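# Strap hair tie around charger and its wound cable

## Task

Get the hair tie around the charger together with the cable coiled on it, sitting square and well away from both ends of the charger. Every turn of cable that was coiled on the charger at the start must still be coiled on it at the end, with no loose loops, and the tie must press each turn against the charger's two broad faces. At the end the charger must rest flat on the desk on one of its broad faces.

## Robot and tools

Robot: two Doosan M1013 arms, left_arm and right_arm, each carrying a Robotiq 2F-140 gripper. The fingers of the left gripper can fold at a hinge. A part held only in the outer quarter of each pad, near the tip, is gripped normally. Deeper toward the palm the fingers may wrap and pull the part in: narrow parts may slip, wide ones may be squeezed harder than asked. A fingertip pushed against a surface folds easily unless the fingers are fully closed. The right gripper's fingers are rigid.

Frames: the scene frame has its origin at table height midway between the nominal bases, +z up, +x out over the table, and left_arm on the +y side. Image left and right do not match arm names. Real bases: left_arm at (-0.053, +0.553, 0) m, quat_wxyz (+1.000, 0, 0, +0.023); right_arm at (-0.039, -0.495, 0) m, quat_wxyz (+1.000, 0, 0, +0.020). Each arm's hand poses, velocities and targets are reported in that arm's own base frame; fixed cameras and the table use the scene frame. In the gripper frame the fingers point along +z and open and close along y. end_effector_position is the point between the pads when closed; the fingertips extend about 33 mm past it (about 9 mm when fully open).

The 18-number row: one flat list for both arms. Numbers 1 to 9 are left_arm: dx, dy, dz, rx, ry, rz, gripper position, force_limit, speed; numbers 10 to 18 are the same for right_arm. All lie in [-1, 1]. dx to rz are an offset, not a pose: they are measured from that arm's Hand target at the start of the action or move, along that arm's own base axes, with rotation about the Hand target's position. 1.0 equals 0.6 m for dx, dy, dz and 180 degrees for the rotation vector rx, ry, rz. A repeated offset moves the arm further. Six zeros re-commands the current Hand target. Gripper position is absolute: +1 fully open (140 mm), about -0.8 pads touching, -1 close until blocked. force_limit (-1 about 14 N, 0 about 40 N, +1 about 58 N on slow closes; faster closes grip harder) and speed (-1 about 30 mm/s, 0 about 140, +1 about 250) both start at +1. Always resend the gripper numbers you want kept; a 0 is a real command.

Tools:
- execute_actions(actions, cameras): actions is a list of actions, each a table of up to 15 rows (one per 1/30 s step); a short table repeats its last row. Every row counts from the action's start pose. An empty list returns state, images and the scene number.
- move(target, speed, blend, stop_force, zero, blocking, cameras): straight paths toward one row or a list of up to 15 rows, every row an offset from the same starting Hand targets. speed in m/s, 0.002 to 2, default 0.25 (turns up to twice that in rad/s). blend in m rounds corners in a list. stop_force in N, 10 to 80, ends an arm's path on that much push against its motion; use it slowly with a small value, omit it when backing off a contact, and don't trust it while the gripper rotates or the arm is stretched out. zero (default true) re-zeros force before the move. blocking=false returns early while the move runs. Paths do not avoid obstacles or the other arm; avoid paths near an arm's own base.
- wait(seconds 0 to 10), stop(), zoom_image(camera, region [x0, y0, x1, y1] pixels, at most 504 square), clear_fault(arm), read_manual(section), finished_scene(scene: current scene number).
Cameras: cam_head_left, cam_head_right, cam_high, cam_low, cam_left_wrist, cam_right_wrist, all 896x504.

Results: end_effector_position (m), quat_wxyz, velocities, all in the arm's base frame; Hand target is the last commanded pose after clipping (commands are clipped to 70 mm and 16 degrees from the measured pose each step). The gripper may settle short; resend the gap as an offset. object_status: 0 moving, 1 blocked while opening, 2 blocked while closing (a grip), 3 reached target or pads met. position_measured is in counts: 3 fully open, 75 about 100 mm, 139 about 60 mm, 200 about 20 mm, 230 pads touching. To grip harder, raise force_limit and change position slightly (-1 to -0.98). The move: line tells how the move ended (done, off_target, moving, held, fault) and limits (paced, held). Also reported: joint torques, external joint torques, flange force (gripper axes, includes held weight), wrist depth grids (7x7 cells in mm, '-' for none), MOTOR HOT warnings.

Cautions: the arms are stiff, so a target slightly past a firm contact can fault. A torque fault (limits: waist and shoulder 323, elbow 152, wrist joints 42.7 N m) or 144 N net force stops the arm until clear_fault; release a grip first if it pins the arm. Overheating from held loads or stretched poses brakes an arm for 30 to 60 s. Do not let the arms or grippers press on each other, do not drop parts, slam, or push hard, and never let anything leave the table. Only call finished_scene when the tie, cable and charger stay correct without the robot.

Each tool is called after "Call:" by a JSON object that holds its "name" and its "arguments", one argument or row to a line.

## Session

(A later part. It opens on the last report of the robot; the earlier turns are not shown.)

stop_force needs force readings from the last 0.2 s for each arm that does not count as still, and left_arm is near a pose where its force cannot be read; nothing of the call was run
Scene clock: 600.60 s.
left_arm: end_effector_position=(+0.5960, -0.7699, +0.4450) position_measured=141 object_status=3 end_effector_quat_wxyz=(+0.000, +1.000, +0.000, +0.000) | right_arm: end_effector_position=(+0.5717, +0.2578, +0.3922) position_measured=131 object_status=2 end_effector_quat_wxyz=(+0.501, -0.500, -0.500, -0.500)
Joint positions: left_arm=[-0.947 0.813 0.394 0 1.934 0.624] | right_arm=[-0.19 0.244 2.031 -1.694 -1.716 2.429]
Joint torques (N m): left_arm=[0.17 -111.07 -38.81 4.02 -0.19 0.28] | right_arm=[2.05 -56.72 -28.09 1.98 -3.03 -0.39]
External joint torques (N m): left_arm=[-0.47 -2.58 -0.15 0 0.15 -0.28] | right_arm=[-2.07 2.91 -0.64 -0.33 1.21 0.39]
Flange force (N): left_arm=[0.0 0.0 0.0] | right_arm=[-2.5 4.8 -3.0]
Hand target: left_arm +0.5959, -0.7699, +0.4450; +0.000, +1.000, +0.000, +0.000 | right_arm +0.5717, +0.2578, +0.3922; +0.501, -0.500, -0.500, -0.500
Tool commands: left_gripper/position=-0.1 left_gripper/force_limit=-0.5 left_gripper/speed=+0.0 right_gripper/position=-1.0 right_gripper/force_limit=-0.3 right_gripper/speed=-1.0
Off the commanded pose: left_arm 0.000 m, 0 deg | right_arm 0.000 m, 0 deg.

Do half step.

Call:
{"name": "move", "arguments": {
  "target": [0,0,-0.0333,0,0,0,-0.1,-0.5,0,0,0,0,0,0,0,-1,-0.3,-1],
  "speed": 0.03,
  "cameras": ["cam_right_wrist","cam_left_wrist"]
}}

Scene clock: 608.30 s.
left_arm: end_effector_position=(+0.5959, -0.7699, +0.4251) position_measured=141 object_status=3 end_effector_quat_wxyz=(+0.000, +1.000, +0.000, +0.000) | right_arm: end_effector_position=(+0.5717, +0.2578, +0.3922) position_measured=131 object_status=2 end_effector_quat_wxyz=(+0.501, -0.500, -0.500, -0.500)
Joint positions: left_arm=[-0.947 0.788 0.478 0 1.875 0.624] | right_arm=[-0.19 0.244 2.031 -1.694 -1.716 2.429]
Joint torques (N m): left_arm=[0.63 -110.04 -39.37 4.04 -0.06 0.34] | right_arm=[1.49 -57.36 -28.05 1.96 -3.02 -0.36]
External joint torques (N m): left_arm=[-1.6 -1.75 -0.12 0.01 0.01 -0.34] | right_arm=[-1.5 3.39 -0.93 -0.29 1.21 0.36]
Flange force (N): left_arm=[0.0 0.0 0.0] | right_arm=[-2.9 6.2 -2.1]
Wrist depth (mm): cam_left_wrist=[- - 639 4150 3533 108 - / - - 795 - 177 113 4085 / - 968 958 188 183 120 - / 4217 954 110 121 115 125 3533 / - 86 91 96 95 96 80 / - 70 98 646 642 - 72 / - - - 570 573 - -] | cam_right_wrist=[506 - 508 494 - - 516 / 509 - - 555 528 - - / - - - - 582 562 - / - - 123 183 140 165 168 / - - 86 182 121 92 179 / - - - 191 - - - / - - - 737 - - -]
Hand target: left_arm +0.5959, -0.7699, +0.4250; +0.000, +1.000, +0.000, +0.000 | right_arm +0.5717, +0.2578, +0.3922; +0.501, -0.500, -0.500, -0.500
Off the commanded pose: left_arm 0.000 m, 0 deg | right_arm 0.000 m, 0 deg.
move: done
Images, in order (width x height): cam_left_wrist 896x504, cam_right_wrist 896x504.

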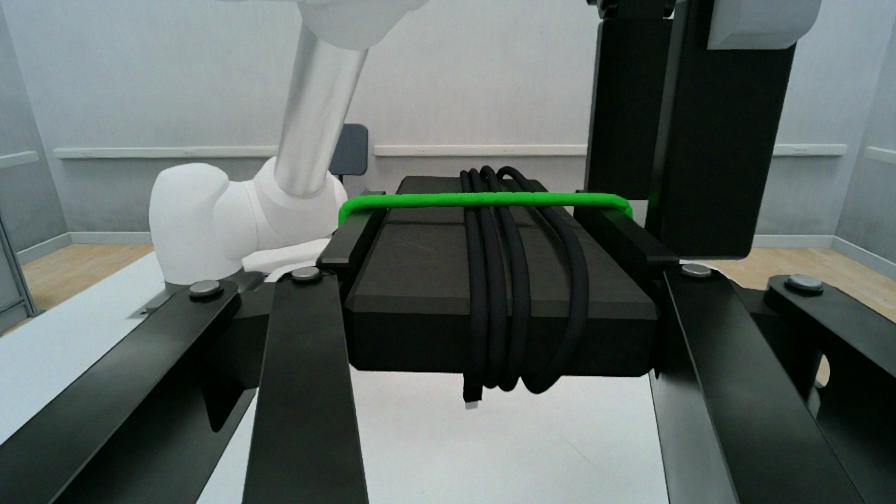

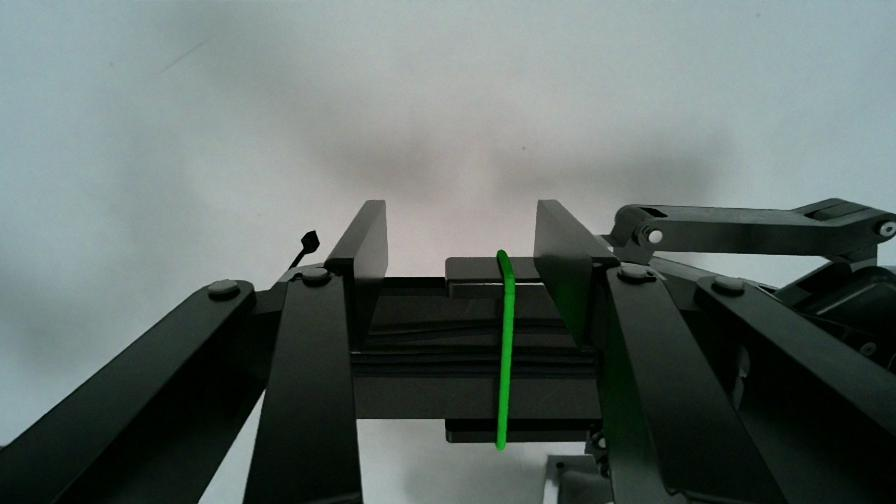

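Call:
{"name": "move", "arguments": {
  "target": [0.0013,0,-0.03,0,0,0,-0.1,-0.5,0,0,0,0,0,0,0,-1,-0.3,-1],
  "speed": 0.03,
  "cameras": ["cam_right_wrist","cam_left_wrist"]
}}

Call:
{"name": "move", "arguments": {
  "target": [0,0.0333,0,0,0,0,-0.1,-0.5,0,0,0,0,0,0,0,-1,-0.3,-1],
  "speed": 0.03,
  "cameras": ["cam_right_wrist","cam_left_wrist"]
}}

Scene clock: 620.23 s.
left_arm: end_effector_position=(+0.5967, -0.7699, +0.4071) position_measured=141 object_status=3 end_effector_quat_wxyz=(+0.000, +1.000, +0.000, +0.000) | right_arm: end_effector_position=(+0.5717, +0.2578, +0.3922) position_measured=131 object_status=2 end_effector_quat_wxyz=(+0.501, -0.500, -0.500, -0.500)
Joint positions: left_arm=[-0.947 0.773 0.538 0 1.829 0.624] | right_arm=[-0.19 0.244 2.031 -1.694 -1.716 2.429]
Joint torques (N m): left_arm=[0.16 -109.02 -40.02 4.13 -0.15 0.41] | right_arm=[2.02 -56.73 -28.21 1.96 -3 -0.33]
External joint torques (N m): left_arm=[0.26 -1.9 0.13 0.01 0.11 -0.41] | right_arm=[-2.05 2.83 -0.7 -0.29 1.18 0.33]
Flange force (N): left_arm=[0.0 0.0 0.0] | right_arm=[-2.5 4.8 -2.9]
Wrist depth (mm): cam_left_wrist=[- 5563 672 3789 173 104 90 / - - 797 4358 178 111 3440 / 4432 968 961 188 183 120 2695 / 3735 947 110 121 115 125 3440 / - 86 91 96 95 95 80 / - 70 98 641 647 - 72 / - - - 568 571 - -] | cam_right_wrist=[- - 501 477 - 486 498 / 549 512 - 518 - - - / - 563 532 - - - - / - - 123 574 139 150 151 / - - 86 166 121 92 164 / - - - - - - - / - - - - - - -]
Hand target: left_arm +0.5967, -0.7699, +0.4070; +0.000, +1.000, +0.000, +0.000 | right_arm +0.5717, +0.2578, +0.3922; +0.501, -0.500, -0.500, -0.500
Off the commanded pose: left_arm 0.000 m, 0 deg | right_arm 0.000 m, 0 deg.
move: done
Images, in order (width x height): cam_left_wrist 896x504, cam_right_wrist 896x504.

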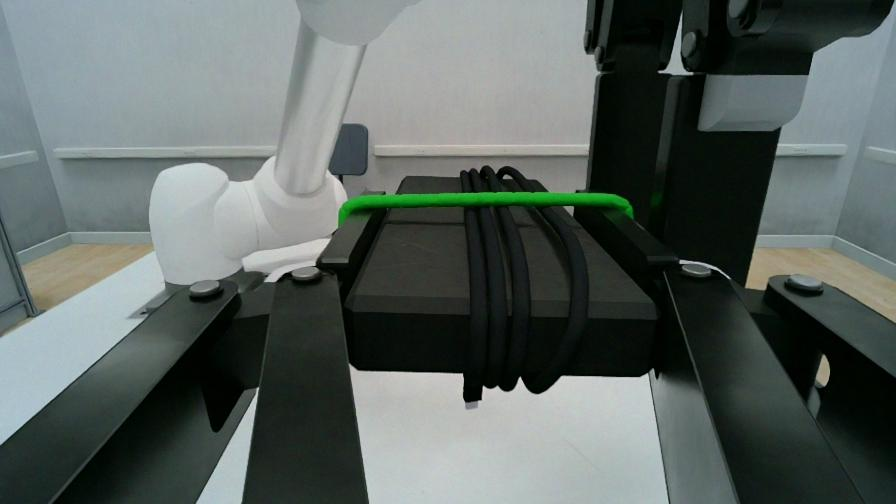

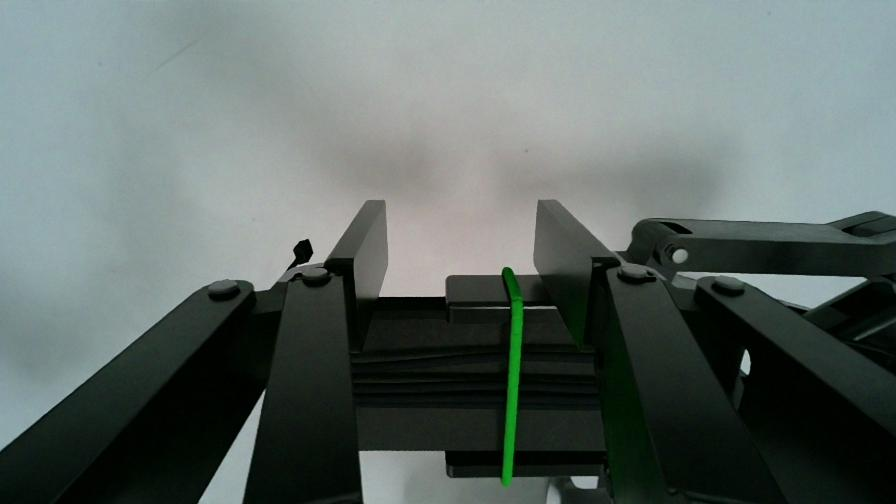

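Scene clock: 621.17 s.
left_arm: end_effector_position=(+0.5967, -0.7500, +0.4070) position_measured=141 object_status=3 end_effector_quat_wxyz=(+0.000, +1.000, +0.000, +0.000) | right_arm: end_effector_position=(+0.5717, +0.2578, +0.3922) position_measured=131 object_status=2 end_effector_quat_wxyz=(+0.501, -0.500, -0.500, -0.500)
Joint positions: left_arm=[-0.935 0.728 0.619 0 1.794 0.637] | right_arm=[-0.19 0.244 2.031 -1.694 -1.716 2.429]
Joint torques (N m): left_arm=[0.9 -106.97 -40.55 4.14 -0.09 0.33] | right_arm=[1.69 -56.68 -28.29 2 -3.04 -0.35]
External joint torques (N m): left_arm=[-1.21 -2.6 -0.26 0.07 0.06 -0.32] | right_arm=[-1.61 2.79 -0.44 -0.33 1.22 0.35]
Flange force (N): left_arm=[-4.8 -3.5 0.7] | right_arm=[-2.6 4.4 -2.1]
Wrist depth (mm): cam_left_wrist=[- 3631 681 - 189 114 3352 / 3902 - 846 - - 133 3440 / - 954 983 163 165 139 - / 3683 958 110 121 115 148 3631 / - 86 91 96 95 96 80 / - 70 98 650 647 - 72 / - - - 568 566 - -] | cam_right_wrist=[486 547 - 491 - - 485 / 516 524 - - 542 - - / - - 578 - 563 - - / - 611 136 591 140 155 150 / - - 86 166 121 92 168 / - - - 166 - - - / - - - 719 - - -]
Hand target: left_arm +0.5967, -0.7500, +0.4070; +0.000, +1.000, +0.000, +0.000 | right_arm +0.5717, +0.2578, +0.3922; +0.501, -0.500, -0.500, -0.500
Off the commanded pose: left_arm 0.000 m, 0 deg | right_arm 0.000 m, 0 deg.
move: done
Images, in order (width x height): cam_left_wrist 896x504, cam_right_wrist 896x504.

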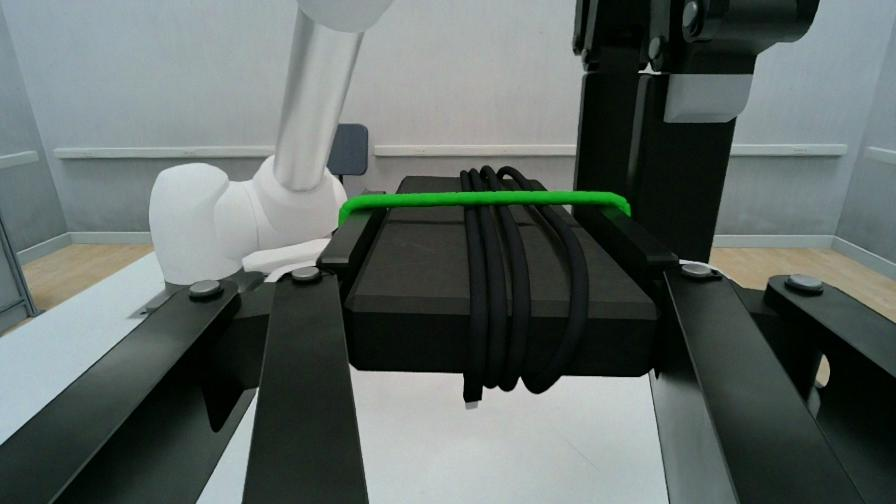

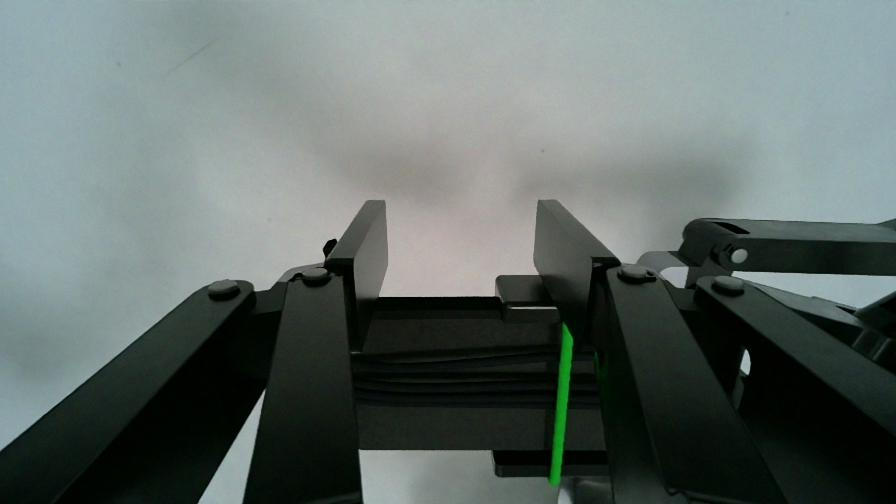

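Call:
{"name": "move", "arguments": {
  "target": [0,0.02,0,0,0,0,-0.1,-0.5,0,0,0,0,0,0,0,-1,-0.3,-1],
  "speed": 0.02,
  "cameras": ["cam_right_wrist","cam_left_wrist"]
}}

Scene clock: 628.90 s.
left_arm: end_effector_position=(+0.5967, -0.7379, +0.4070) position_measured=141 object_status=3 end_effector_quat_wxyz=(+0.000, +1.000, +0.000, +0.000) | right_arm: end_effector_position=(+0.5717, +0.2578, +0.3922) position_measured=131 object_status=2 end_effector_quat_wxyz=(+0.501, -0.500, -0.500, -0.500)
Joint positions: left_arm=[-0.927 0.703 0.662 0 1.776 0.644] | right_arm=[-0.19 0.244 2.031 -1.694 -1.716 2.429]
Joint torques (N m): left_arm=[1.28 -105.97 -40.4 4.16 -0.15 0.34] | right_arm=[1.26 -56.9 -28.05 1.99 -3.03 -0.29]
External joint torques (N m): left_arm=[-1.77 -1.26 -0.4 0.05 0.11 -0.34] | right_arm=[-1.27 3.16 -0.5 -0.33 1.22 0.29]
Flange force (N): left_arm=[-2.6 0.4 -0.7] | right_arm=[-3.1 5.1 -1.6]
Wrist depth (mm): cam_left_wrist=[4432 3683 701 3440 202 121 - / 4085 3040 809 - 208 142 - / 3582 968 979 164 155 152 - / 3735 947 110 121 115 161 3902 / - 86 91 96 96 95 80 / - 70 98 635 644 - 72 / - - - 568 573 - -] | cam_right_wrist=[- 488 - - 498 - 470 / 508 532 - - 506 526 511 / - 530 - 552 - 557 - / 557 628 123 587 139 157 150 / - - 86 - 121 92 162 / - - - - - - - / - - - 739 - - -]
Hand target: left_arm +0.5967, -0.7380, +0.4070; +0.000, +1.000, +0.000, +0.000 | right_arm +0.5717, +0.2578, +0.3922; +0.501, -0.500, -0.500, -0.500
Off the commanded pose: left_arm 0.000 m, 0 deg | right_arm 0.000 m, 0 deg.
move: done
Images, in order (width x height): cam_left_wrist 896x504, cam_right_wrist 896x504.

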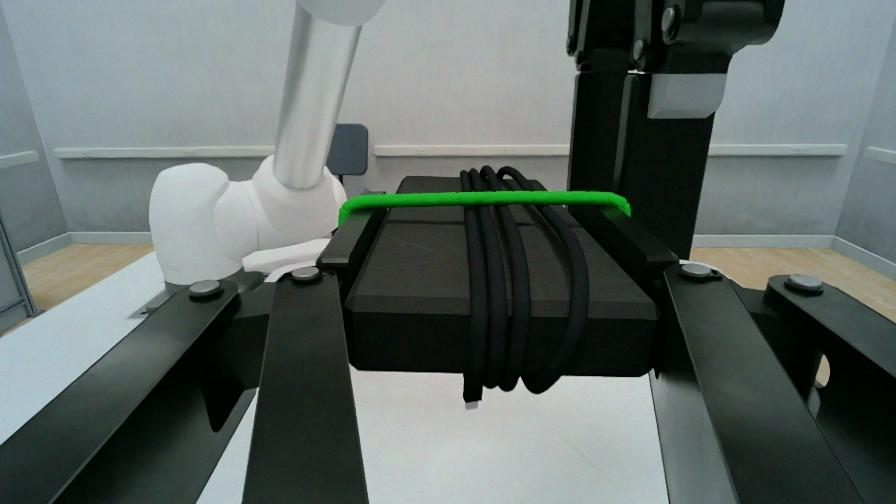

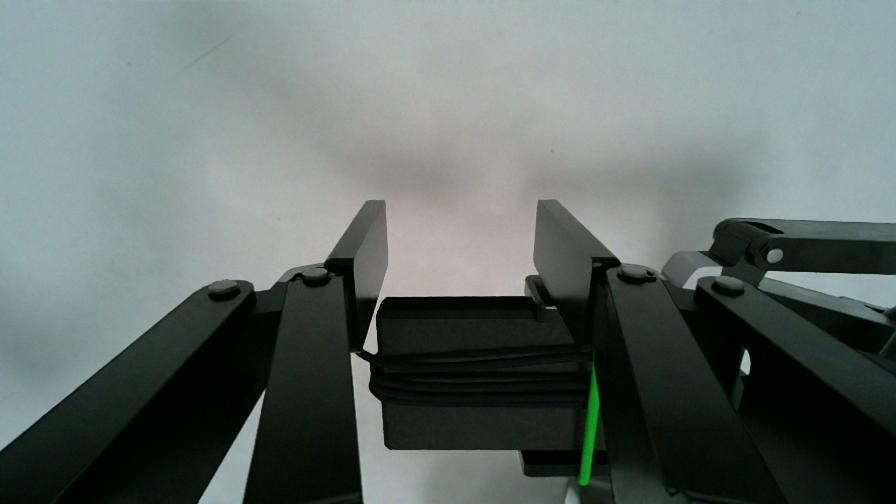

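Call:
{"name": "zoom_image", "arguments": {
  "camera": "cam_left_wrist",
  "region": [540, 60, 760, 290]
}}

Scaled by 2.191 from the camera's 896x504 image, which has a finer 1280x720 frame.

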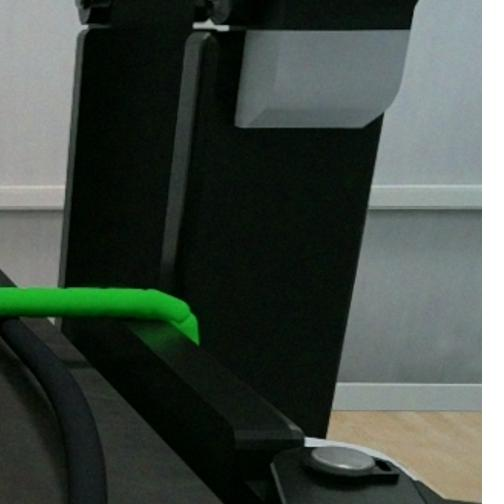

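Call:
{"name": "move", "arguments": {
  "target": [
    [0,-0.0533,0,0,0,0,-0.1,-0.5,0,0,0,0,0,0,0,-1,-0.3,-1],
    [-0.005,-0.0533,0,0,0,0,-0.1,-0.5,0,0,0,0,0,0,0,-1,-0.3,-1]
  ],
  "speed": 0.04,
  "cameras": ["cam_left_wrist"]
}}

Call:
{"name": "zoom_image", "arguments": {
  "camera": "cam_left_wrist",
  "region": [540, 60, 760, 290]
}}

Call:
{"name": "move", "arguments": {
  "target": [0,0.04,0,0,0,0,-0.1,-0.5,0,0,0,0,0,0,0,-1,-0.3,-1],
  "speed": 0.02,
  "cameras": ["cam_left_wrist","cam_right_wrist"]
}}

Call:
{"name": "zoom_image", "arguments": {
  "camera": "cam_left_wrist",
  "region": [540, 60, 760, 290]
}}

Scene clock: 651.27 s.
left_arm: end_effector_position=(+0.5937, -0.7700, +0.4070) position_measured=141 object_status=3 end_effector_quat_wxyz=(+0.000, +1.000, +0.000, +0.000) | right_arm: end_effector_position=(+0.5717, +0.2578, +0.3922) position_measured=131 object_status=2 end_effector_quat_wxyz=(+0.501, -0.500, -0.500, -0.500)
Joint positions: left_arm=[-0.949 0.768 0.548 0 1.825 0.622] | right_arm=[-0.19 0.244 2.031 -1.694 -1.716 2.429]
Joint torques (N m): left_arm=[0.19 -109.94 -40.08 4.14 -0.14 0.38] | right_arm=[1.72 -56.78 -27.89 1.92 -3.07 -0.26]
External joint torques (N m): left_arm=[-0.11 -1.53 -0.19 0.03 0.1 -0.38] | right_arm=[-1.67 2.95 -0.88 -0.25 1.26 0.26]
Flange force (N): left_arm=[0.0 0.0 0.0] | right_arm=[-2.6 5.4 -2.2]
Wrist depth (mm): cam_left_wrist=[3962 3735 670 4022 173 99 97 / 3962 3440 827 - 181 106 5127 / - 961 976 188 167 121 - / 4217 947 110 121 115 125 3789 / - 86 91 96 95 96 80 / - 70 98 644 642 - 72 / - - - 581 567 - -] | cam_right_wrist=[489 487 - 495 - 495 - / 518 - 498 525 542 510 523 / 565 - - 582 - 543 557 / - - 123 590 139 152 150 / - - 86 159 121 92 163 / - - - - - - - / - - - - - - -]
Hand target: left_arm +0.5937, -0.7699, +0.4070; +0.000, +1.000, +0.000, +0.000 | right_arm +0.5717, +0.2578, +0.3922; +0.501, -0.500, -0.500, -0.500
Off the commanded pose: left_arm 0.000 m, 0 deg | right_arm 0.000 m, 0 deg.
move: done
Images, in order (width x height): cam_left_wrist 896x504.

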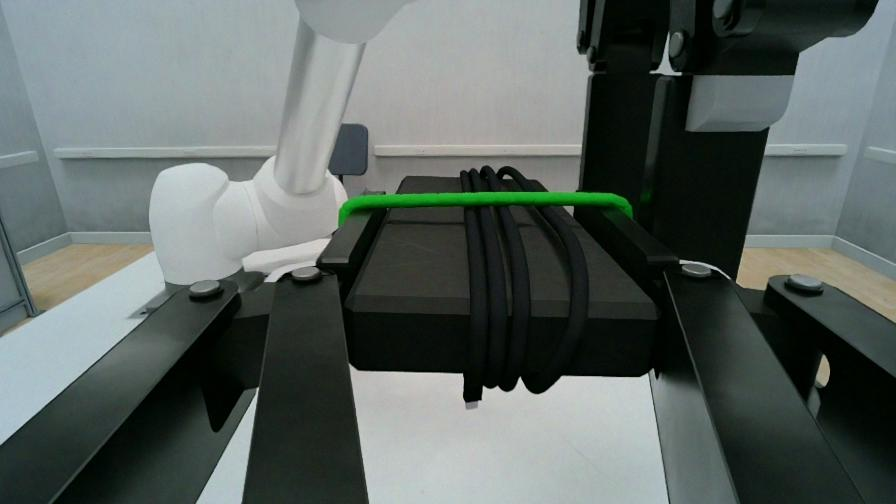

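Scaled by 2.191 from the camera's 896x504 image, which has a finer 1280x720 frame.

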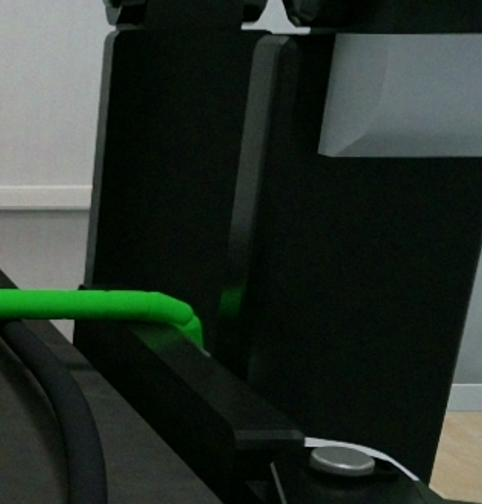

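Scene clock: 652.73 s.
left_arm: end_effector_position=(+0.5938, -0.7459, +0.4070) position_measured=141 object_status=3 end_effector_quat_wxyz=(+0.000, +1.000, +0.000, +0.000) | right_arm: end_effector_position=(+0.5717, +0.2578, +0.3922) position_measured=131 object_status=2 end_effector_quat_wxyz=(+0.501, -0.500, -0.500, -0.500)
Joint positions: left_arm=[-0.935 0.715 0.642 0 1.784 0.637] | right_arm=[-0.19 0.244 2.031 -1.694 -1.716 2.429]
Joint torques (N m): left_arm=[-2.04 -109.03 -38.4 3.22 3.86 0.64] | right_arm=[-5.55 -53.67 -31.1 3.92 -0.24 -0.3]
External joint torques (N m): left_arm=[1.92 0.6 -2.47 1.01 -3.89 -0.64] | right_arm=[5.62 -0.28 2.26 -2.25 -1.58 0.3]
Flange force (N): left_arm=[4.4 3.3 1.5] | right_arm=[-1.1 -3.5 5.6]
Wrist depth (mm): cam_left_wrist=[3113 - 699 3962 196 118 3396 / - - 809 - 201 137 - / 3789 958 976 188 153 146 5229 / 3631 944 110 120 115 3228 3962 / - 86 91 96 95 95 80 / - 70 98 642 646 - 72 / - - - 573 570 - -] | cam_right_wrist=[- - 493 510 - 502 514 / 510 - - 535 515 - - / - - - 562 555 567 - / - - 123 - 140 154 151 / - - 86 166 121 92 159 / - - - 163 - - - / - - - 739 - - -]
Hand target: left_arm +0.5937, -0.7459, +0.4070; +0.000, +1.000, +0.000, +0.000 | right_arm +0.5717, +0.2578, +0.3922; +0.501, -0.500, -0.500, -0.500
Off the commanded pose: left_arm 0.000 m, 0 deg | right_arm 0.000 m, 0 deg.
move: done
Images, in order (width x height): cam_left_wrist 896x504, cam_right_wrist 896x504.

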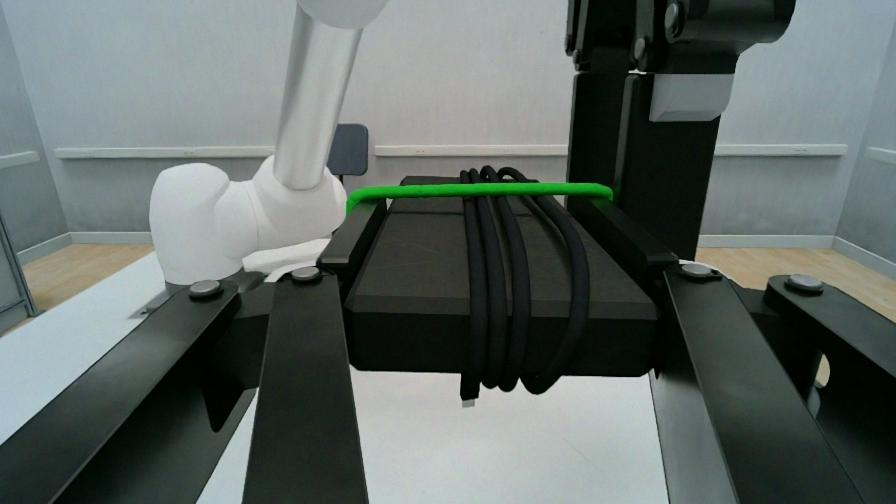

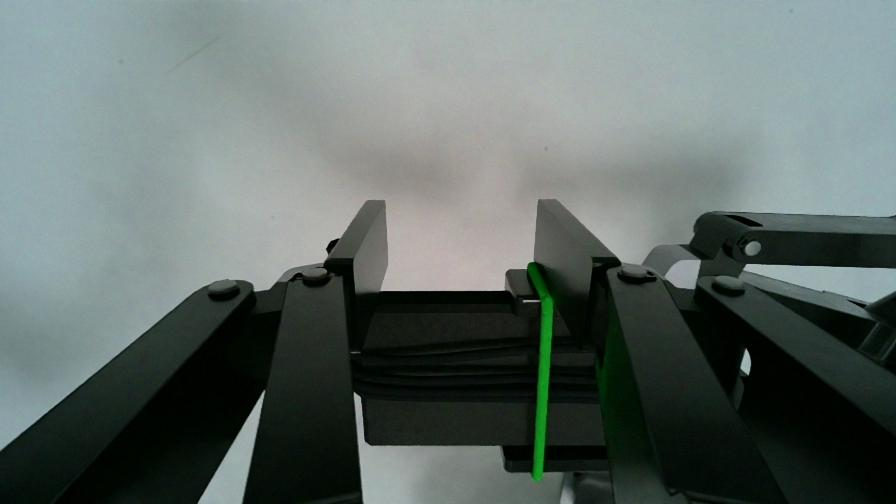

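Scaled by 2.191 from the camera's 896x504 image, which has a finer 1280x720 frame.

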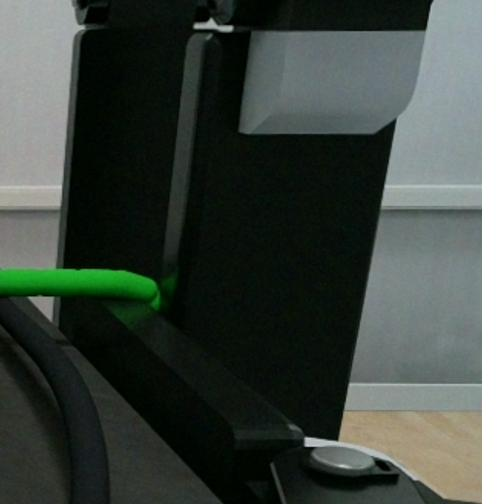

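Call:
{"name": "move", "arguments": {
  "target": [0,0.02,0,0,0,0,-0.1,-0.5,0,0,0,0,0,0,0,-1,-0.3,-1],
  "speed": 0.02,
  "cameras": ["cam_left_wrist","cam_right_wrist"]
}}

Call:
{"name": "move", "arguments": {
  "target": [0,0.0167,0,0,0,0,-0.1,-0.5,0,0,0,0,0,0,0,-1,-0.3,-1],
  "speed": 0.02,
  "cameras": ["cam_left_wrist","cam_right_wrist"]
}}

Scene clock: 661.87 s.
left_arm: end_effector_position=(+0.5937, -0.7339, +0.4070) position_measured=141 object_status=3 end_effector_quat_wxyz=(+0.000, +1.000, +0.000, +0.000) | right_arm: end_effector_position=(+0.5717, +0.2578, +0.3922) position_measured=131 object_status=2 end_effector_quat_wxyz=(+0.501, -0.500, -0.500, -0.500)
Joint positions: left_arm=[-0.927 0.691 0.684 -0.001 1.767 0.644] | right_arm=[-0.19 0.244 2.031 -1.694 -1.716 2.429]
Joint torques (N m): left_arm=[1.01 -104.28 -40.59 4.24 -0.15 0.35] | right_arm=[1.31 -56.75 -28.18 1.97 -3.01 -0.36]
External joint torques (N m): left_arm=[-1.53 -2.16 -0.35 -0.02 0.11 -0.35] | right_arm=[-1.29 2.95 -0.5 -0.3 1.2 0.36]
Flange force (N): left_arm=[-3.9 -1.7 -0.1] | right_arm=[-2.7 4.8 -1.6]
Wrist depth (mm): cam_left_wrist=[3310 3533 692 - 200 120 2873 / - - 800 - 151 139 - / 3396 965 972 168 158 159 3789 / 4022 930 110 121 115 3486 4150 / - 86 91 96 95 96 80 / - 70 99 650 636 - 72 / - - - 572 570 - -] | cam_right_wrist=[- 507 - - - 514 - / - 509 - - - 531 - / 543 545 535 - - 543 563 / 570 561 141 - 140 154 151 / - - 86 - 120 92 159 / - - - 172 - - - / - - - - - - -]
Hand target: left_arm +0.5937, -0.7339, +0.4070; +0.000, +1.000, +0.000, +0.000 | right_arm +0.5717, +0.2578, +0.3922; +0.501, -0.500, -0.500, -0.500
Off the commanded pose: left_arm 0.000 m, 0 deg | right_arm 0.000 m, 0 deg.
move: done
Images, in order (width x height): cam_left_wrist 896x504, cam_right_wrist 896x504.

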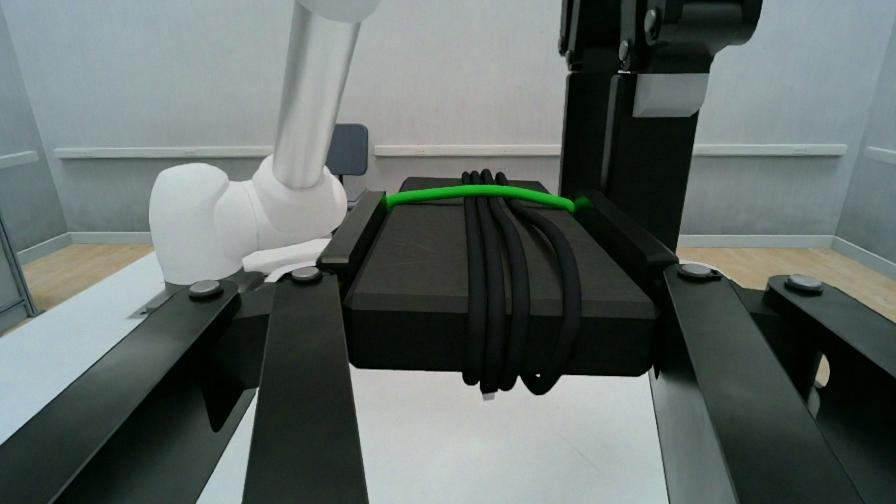

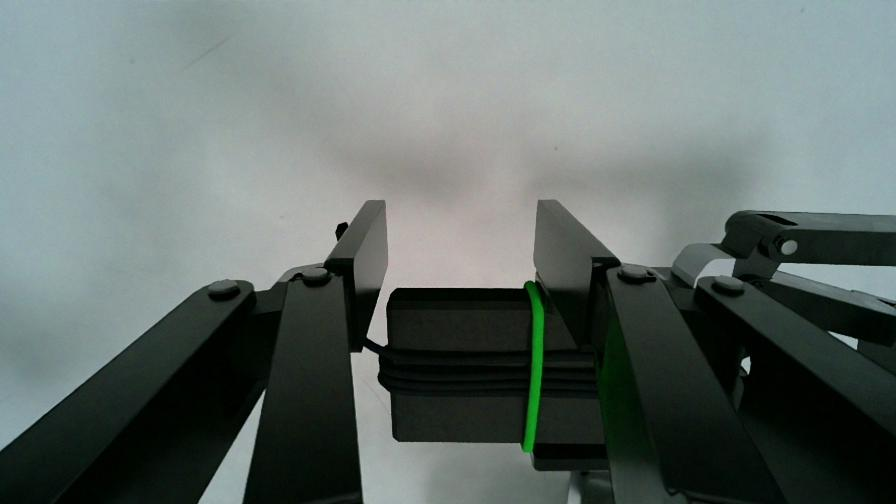

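Scene clock: 662.63 s.
left_arm: end_effector_position=(+0.5937, -0.7239, +0.4070) position_measured=141 object_status=3 end_effector_quat_wxyz=(+0.000, +1.000, +0.000, +0.000) | right_arm: end_effector_position=(+0.5717, +0.2578, +0.3922) position_measured=131 object_status=2 end_effector_quat_wxyz=(+0.501, -0.500, -0.500, -0.500)
Joint positions: left_arm=[-0.921 0.672 0.716 -0.001 1.753 0.651] | right_arm=[-0.19 0.244 2.031 -1.694 -1.716 2.429]
Joint torques (N m): left_arm=[1 -102.84 -40.68 4.21 -0.08 0.29] | right_arm=[1.44 -57.03 -28.13 2.03 -3 -0.22]
External joint torques (N m): left_arm=[-1.3 -1.59 -0.12 0 0.04 -0.29] | right_arm=[-1.49 3.12 -0.58 -0.37 1.19 0.22]
Flange force (N): left_arm=[-3.4 -1.5 0.3] | right_arm=[-3.1 5.1 -2.1]
Wrist depth (mm): cam_left_wrist=[- - 722 4358 203 130 - / 3189 3228 898 4085 161 148 - / 2905 976 994 192 168 168 3845 / 3582 947 110 120 115 3683 3845 / - 86 91 96 95 95 80 / - 70 69 644 644 - 72 / - - - 570 577 - -] | cam_right_wrist=[- - 508 - - 503 - / - 516 530 514 514 - 530 / - 544 548 - 549 - - / - 591 123 - 139 160 155 / - - 86 - - 91 157 / - - - 177 - - - / - - - 758 - - -]
Hand target: left_arm +0.5937, -0.7239, +0.4070; +0.000, +1.000, +0.000, +0.000 | right_arm +0.5717, +0.2578, +0.3922; +0.501, -0.500, -0.500, -0.500
Off the commanded pose: left_arm 0.000 m, 0 deg | right_arm 0.000 m, 0 deg.
move: done
Images, in order (width x height): cam_left_wrist 896x504, cam_right_wrist 896x504.

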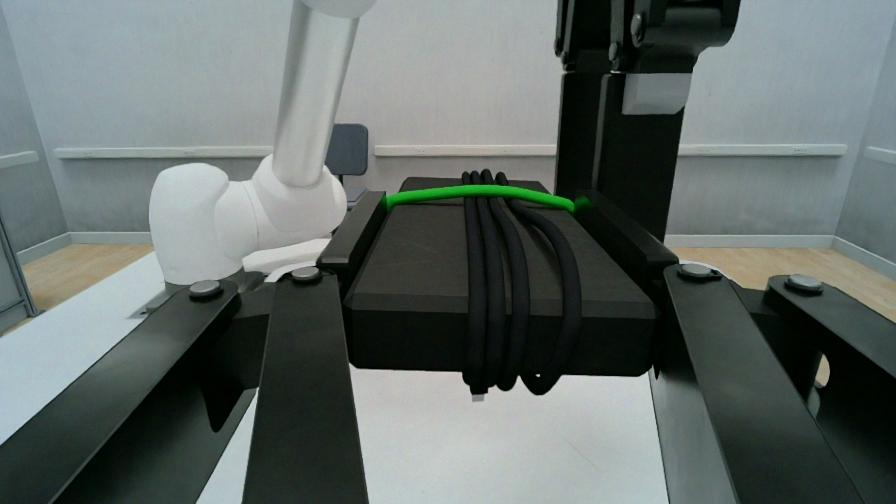

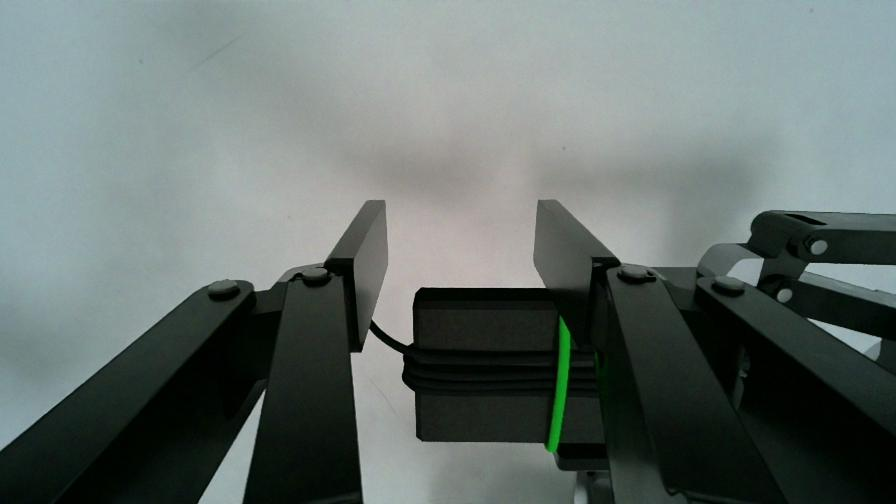

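Call:
{"name": "move", "arguments": {
  "target": [
    [0.0083,-0.01,0,0,0,0,-0.1,-0.5,0,0,0,0,0,0,0,-1,-0.3,-1],
    [0.0083,-0.01,0.1,0,0,0,-0.1,-0.5,0,0,0,0,0,0,0,-1,-0.3,-1],
    [-0.0895,-0.012,0.155,0,0,0.5,-0.1,-0.5,0,0,0,0,0,0,0,-1,-0.3,-1]
  ],
  "speed": [0.04,0.1,0.12]
}}

Call:
{"name": "move", "arguments": {
  "target": [0,0,-0.03,0,0,0,0.17,-0.5,0,0,0,0,0,0,0,-1,-0.3,-1],
  "cameras": ["cam_left_wrist","cam_right_wrist","cam_low"]
}}

Scene clock: 684.20 s.
left_arm: end_effector_position=(+0.5400, -0.7311, +0.5000) position_measured=141 object_status=3 end_effector_quat_wxyz=(+0.000, +0.707, +0.707, +0.000) | right_arm: end_effector_position=(+0.5717, +0.2578, +0.3922) position_measured=131 object_status=2 end_effector_quat_wxyz=(+0.501, -0.500, -0.500, -0.500)
Joint positions: left_arm=[-0.973 0.667 0.552 0.001 1.923 -0.972] | right_arm=[-0.19 0.244 2.031 -1.694 -1.716 2.429]
Joint torques (N m): left_arm=[0.44 -100.94 -38.54 4.02 -0.02 0.26] | right_arm=[1.59 -57.41 -28.18 1.96 -3.01 -0.34]
External joint torques (N m): left_arm=[-0.19 -2.25 -0.7 0.05 0.06 -0.26] | right_arm=[-1.57 3.6 -0.54 -0.3 1.2 0.34]
Flange force (N): left_arm=[0.0 0.0 0.0] | right_arm=[-3.5 5.7 -2.2]
Wrist depth (mm): cam_left_wrist=[- 3845 714 3735 - - - / - - 817 - 5447 6080 - / - 944 972 193 4085 3440 - / 3902 934 110 121 115 4022 4508 / - 86 91 96 95 95 80 / - 70 99 649 644 - 72 / - - - 573 575 - -] | cam_right_wrist=[- 605 606 - - 622 1493 / 630 - 590 635 - - 1521 / 499 654 - 240 - - 1743 / 491 - 123 - 140 - 1531 / 526 - 86 269 121 92 1782 / - - - 288 - - - / - - - 304 - - -]
Hand target: left_arm +0.5400, -0.7311, +0.5000; +0.000, +0.707, +0.707, +0.000 | right_arm +0.5717, +0.2578, +0.3922; +0.501, -0.500, -0.500, -0.500
Off the commanded pose: left_arm 0.000 m, 0 deg | right_arm 0.000 m, 0 deg.
move: done

Scene clock: 684.90 s.
left_arm: end_effector_position=(+0.5400, -0.7311, +0.4821) position_measured=108 object_status=3 end_effector_quat_wxyz=(+0.000, +0.707, +0.707, +0.000) | right_arm: end_effector_position=(+0.5717, +0.2578, +0.3922) position_measured=131 object_status=2 end_effector_quat_wxyz=(+0.501, -0.500, -0.500, -0.500)
Joint positions: left_arm=[-0.973 0.65 0.615 0.001 1.876 -0.972] | right_arm=[-0.19 0.244 2.031 -1.694 -1.716 2.429]
Joint torques (N m): left_arm=[0.61 -99.62 -39.61 4.01 -0.09 0.32] | right_arm=[1.88 -56.79 -28.04 1.92 -2.97 -0.37]
External joint torques (N m): left_arm=[-0.38 -2.59 -0.19 0.11 0.12 -0.32] | right_arm=[-1.9 2.93 -0.85 -0.25 1.16 0.37]
Flange force (N): left_arm=[4.3 -4.1 1.3] | right_arm=[-2.4 5.3 -2.7]
Wrist depth (mm): cam_left_wrist=[- 3683 739 - - - 3631 / - 4669 874 3683 3113 3631 - / - 958 958 193 3962 3962 3631 / 3845 961 110 120 115 3845 3789 / - 86 91 96 95 95 80 / - 70 99 641 644 - 72 / - - - 573 567 - -] | cam_right_wrist=[554 - - - - 571 1388 / 575 591 - 606 - 597 1614 / - - 635 - - - 1636 / 548 678 123 - 156 - 1718 / - - 115 247 137 92 1823 / - - 285 261 261 - - / - - 284 283 - - -]
Hand target: left_arm +0.5400, -0.7311, +0.4820; +0.000, +0.707, +0.707, +0.000 | right_arm +0.5717, +0.2578, +0.3922; +0.501, -0.500, -0.500, -0.500
Off the commanded pose: left_arm 0.000 m, 0 deg | right_arm 0.000 m, 0 deg.
move: done
Images, in order (width x height): cam_low 896x504, cam_left_wrist 896x504, cam_right_wrist 896x504.

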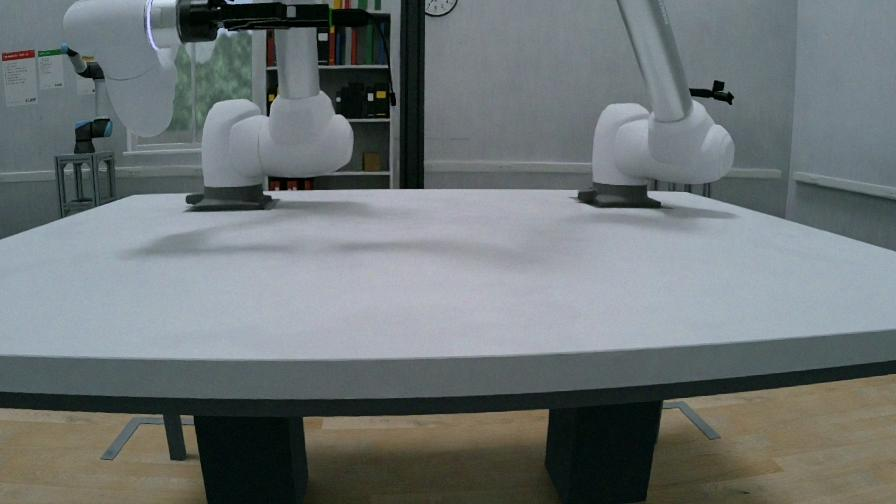

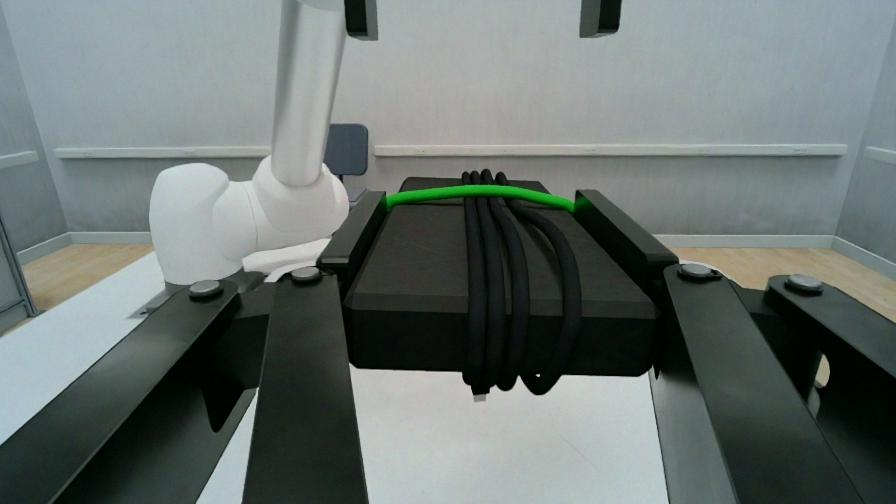

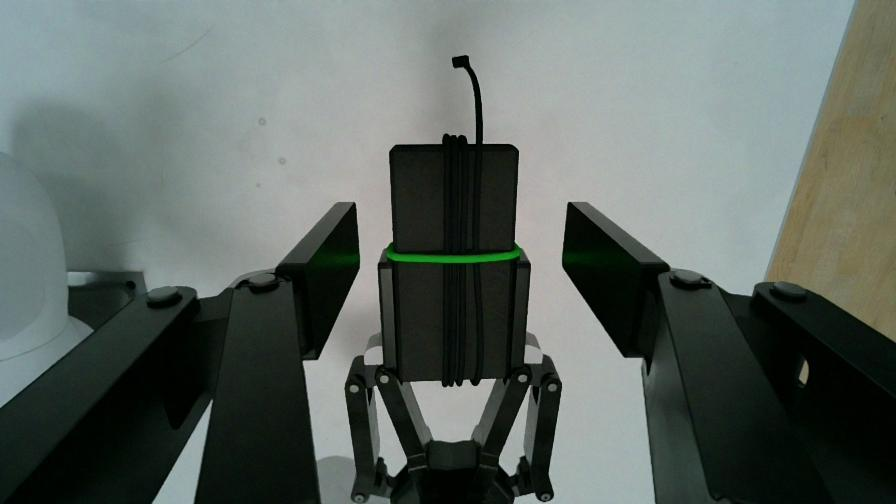

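Call:
{"name": "move", "arguments": {
  "target": [0.0017,0,-0.115,0,0,0,0.17,-0.5,0,0,0,0,0,0,0,-1,-0.3,-1],
  "speed": 0.08
}}

Call:
{"name": "move", "arguments": {
  "target": [0,0,0,0,0,0,-1,-0.4,-1,0,0,0,0,0,0,-1,-0.3,-1]
}}

Call:
{"name": "wait", "arguments": {
  "seconds": 1,
  "cameras": ["cam_left_wrist","cam_right_wrist"]
}}

Scene clock: 696.00 s.
left_arm: end_effector_position=(+0.5410, -0.7311, +0.4131) position_measured=108 object_status=3 end_effector_quat_wxyz=(+0.000, +0.707, +0.707, +0.000) | right_arm: end_effector_position=(+0.5717, +0.2578, +0.3922) position_measured=131 object_status=2 end_effector_quat_wxyz=(+0.501, -0.500, -0.500, -0.500)
Joint positions: left_arm=[-0.972 0.612 0.805 0.001 1.724 -0.971] | right_arm=[-0.19 0.244 2.031 -1.694 -1.716 2.429]
Joint torques (N m): left_arm=[0.53 -98.35 -40.68 4.16 -0.12 0.3] | right_arm=[1.82 -57.23 -28.4 1.97 -3 -0.3]
External joint torques (N m): left_arm=[0.28 -1.88 -0.44 0.12 0.16 -0.3] | right_arm=[-1.82 3.29 -0.47 -0.3 1.18 0.29]
Flange force (N): left_arm=[1.9 -1.4 -0.7] | right_arm=[-3.3 5.0 -2.6]
Wrist depth (mm): cam_left_wrist=[- 3396 167 3683 168 - 3352 / - - 783 4217 3845 - 3189 / 3040 951 965 193 181 - 4754 / 3789 944 110 121 115 4022 3683 / - 86 91 96 95 96 80 / - 70 99 644 636 - 72 / - - - 570 571 - -] | cam_right_wrist=[498 - - - 523 - - / 519 540 - - - 519 - / - 599 561 154 - - 1493 / 574 - 123 158 137 590 1658 / - - 115 167 137 92 1682 / - - - 180 - - - / - - 190 - 195 - -]
Hand target: left_arm +0.5410, -0.7311, +0.4130; +0.000, +0.707, +0.707, +0.000 | right_arm +0.5717, +0.2578, +0.3922; +0.501, -0.500, -0.500, -0.500
Off the commanded pose: left_arm 0.000 m, 0 deg | right_arm 0.000 m, 0 deg.
move: done

Scene clock: 696.77 s.
left_arm: end_effector_position=(+0.5410, -0.7311, +0.4130) position_measured=133 object_status=2 end_effector_quat_wxyz=(+0.000, +0.707, +0.707, +0.000) | right_arm: end_effector_position=(+0.5718, +0.2578, +0.3922) position_measured=131 object_status=2 end_effector_quat_wxyz=(+0.501, -0.500, -0.500, -0.500)
Joint positions: left_arm=[-0.972 0.612 0.805 0.001 1.724 -0.971] | right_arm=[-0.19 0.244 2.031 -1.694 -1.716 2.429]
Joint torques (N m): left_arm=[12.32 -92.39 -49.38 8.94 -10.54 -0.48] | right_arm=[19.78 -64.22 -16.76 -4.97 -10.66 -0.4]
External joint torques (N m): left_arm=[-11.85 -7.75 8.32 -4.67 10.57 0.48] | right_arm=[-19.79 10.36 -12.03 6.63 8.84 0.4]
Flange force (N): left_arm=[18.9 -29.6 0.9] | right_arm=[-2.2 33.6 -19.6]
Wrist depth (mm): cam_left_wrist=[- - 168 4754 170 - - / - - 800 - 177 3683 3040 / 4150 994 968 180 182 3683 - / 3845 934 113 123 115 3268 3189 / - 86 91 96 95 95 80 / - 70 99 646 635 - 72 / - - - 571 571 - -] | cam_right_wrist=[506 - - - 509 506 - / - - - - 538 514 - / - - - - 559 566 1447 / 582 584 127 159 152 599 1694 / 606 - 92 - 131 - 1809 / - - - - 178 - - / - - - - - - -]
Hand target: left_arm +0.5410, -0.7311, +0.4130; +0.000, +0.707, +0.707, +0.000 | right_arm +0.5717, +0.2578, +0.3922; +0.501, -0.500, -0.500, -0.500
Off the commanded pose: left_arm 0.000 m, 0 deg | right_arm 0.000 m, 0 deg.
move: done

Scene clock: 697.77 s.
left_arm: end_effector_position=(+0.5410, -0.7311, +0.4130) position_measured=133 object_status=2 end_effector_quat_wxyz=(+0.000, +0.707, +0.707, +0.000) | right_arm: end_effector_position=(+0.5718, +0.2578, +0.3922) position_measured=131 object_status=2 end_effector_quat_wxyz=(+0.501, -0.500, -0.500, -0.500)
Joint positions: left_arm=[-0.972 0.612 0.805 0.001 1.724 -0.971] | right_arm=[-0.19 0.244 2.031 -1.694 -1.716 2.429]
Joint torques (N m): left_arm=[12.02 -93.32 -50.82 8.93 -11.94 -0.46] | right_arm=[21.7 -63.16 -15.48 -5.78 -10.86 -0.35]
External joint torques (N m): left_arm=[-11.97 -5.92 10.02 -4.71 11.97 0.46] | right_arm=[-21.68 9.24 -13.39 7.45 9.05 0.35]
Flange force (N): left_arm=[19.0 -29.8 1.5] | right_arm=[0.2 34.1 -21.7]
Wrist depth (mm): cam_left_wrist=[- - 167 - 169 2695 - / - - 820 3150 178 3962 3396 / 4587 944 947 180 184 4022 - / 4217 951 113 124 116 4150 3789 / - 86 91 96 95 96 80 / - 70 99 647 646 - 72 / - - - 571 567 - -] | cam_right_wrist=[516 - - 481 - - 525 / - - - 558 - 519 - / - - - 153 - - 1465 / 600 599 117 159 131 - 1670 / - - 92 168 131 92 1809 / - - - 180 178 - - / - - - - - - -]
Hand target: left_arm +0.5410, -0.7311, +0.4130; +0.000, +0.707, +0.707, +0.000 | right_arm +0.5717, +0.2578, +0.3922; +0.501, -0.500, -0.500, -0.500
Tool commands: left_gripper/position=-1.0 left_gripper/force_limit=-0.4 left_gripper/speed=-1.0 right_gripper/position=-1.0 right_gripper/force_limit=-0.3 right_gripper/speed=-1.0
Off the commanded pose: left_arm 0.000 m, 0 deg | right_arm 0.000 m, 0 deg.
wait: 1.00 s; at rest by 0.17 s
Images, in order (width x height): cam_left_wrist 896x504, cam_right_wrist 896x504.

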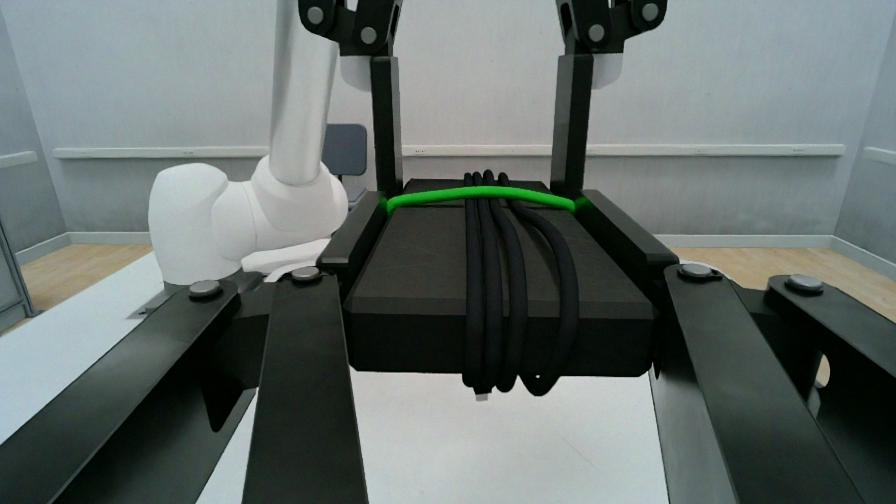

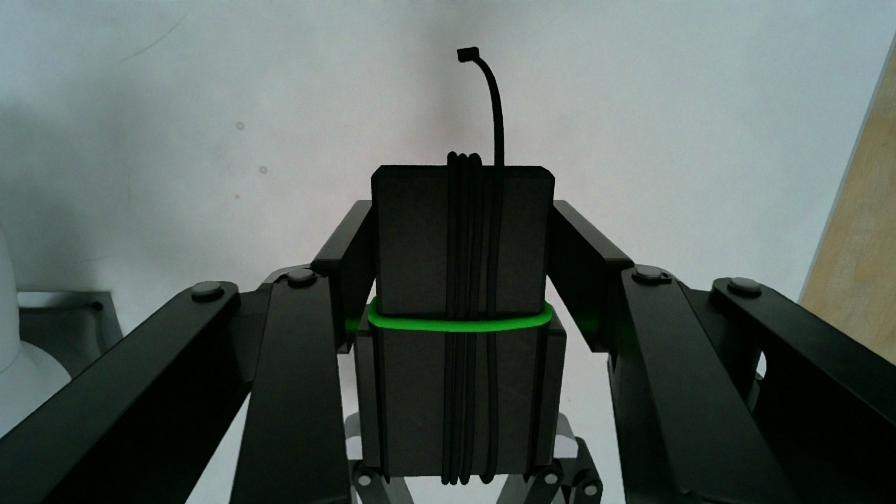

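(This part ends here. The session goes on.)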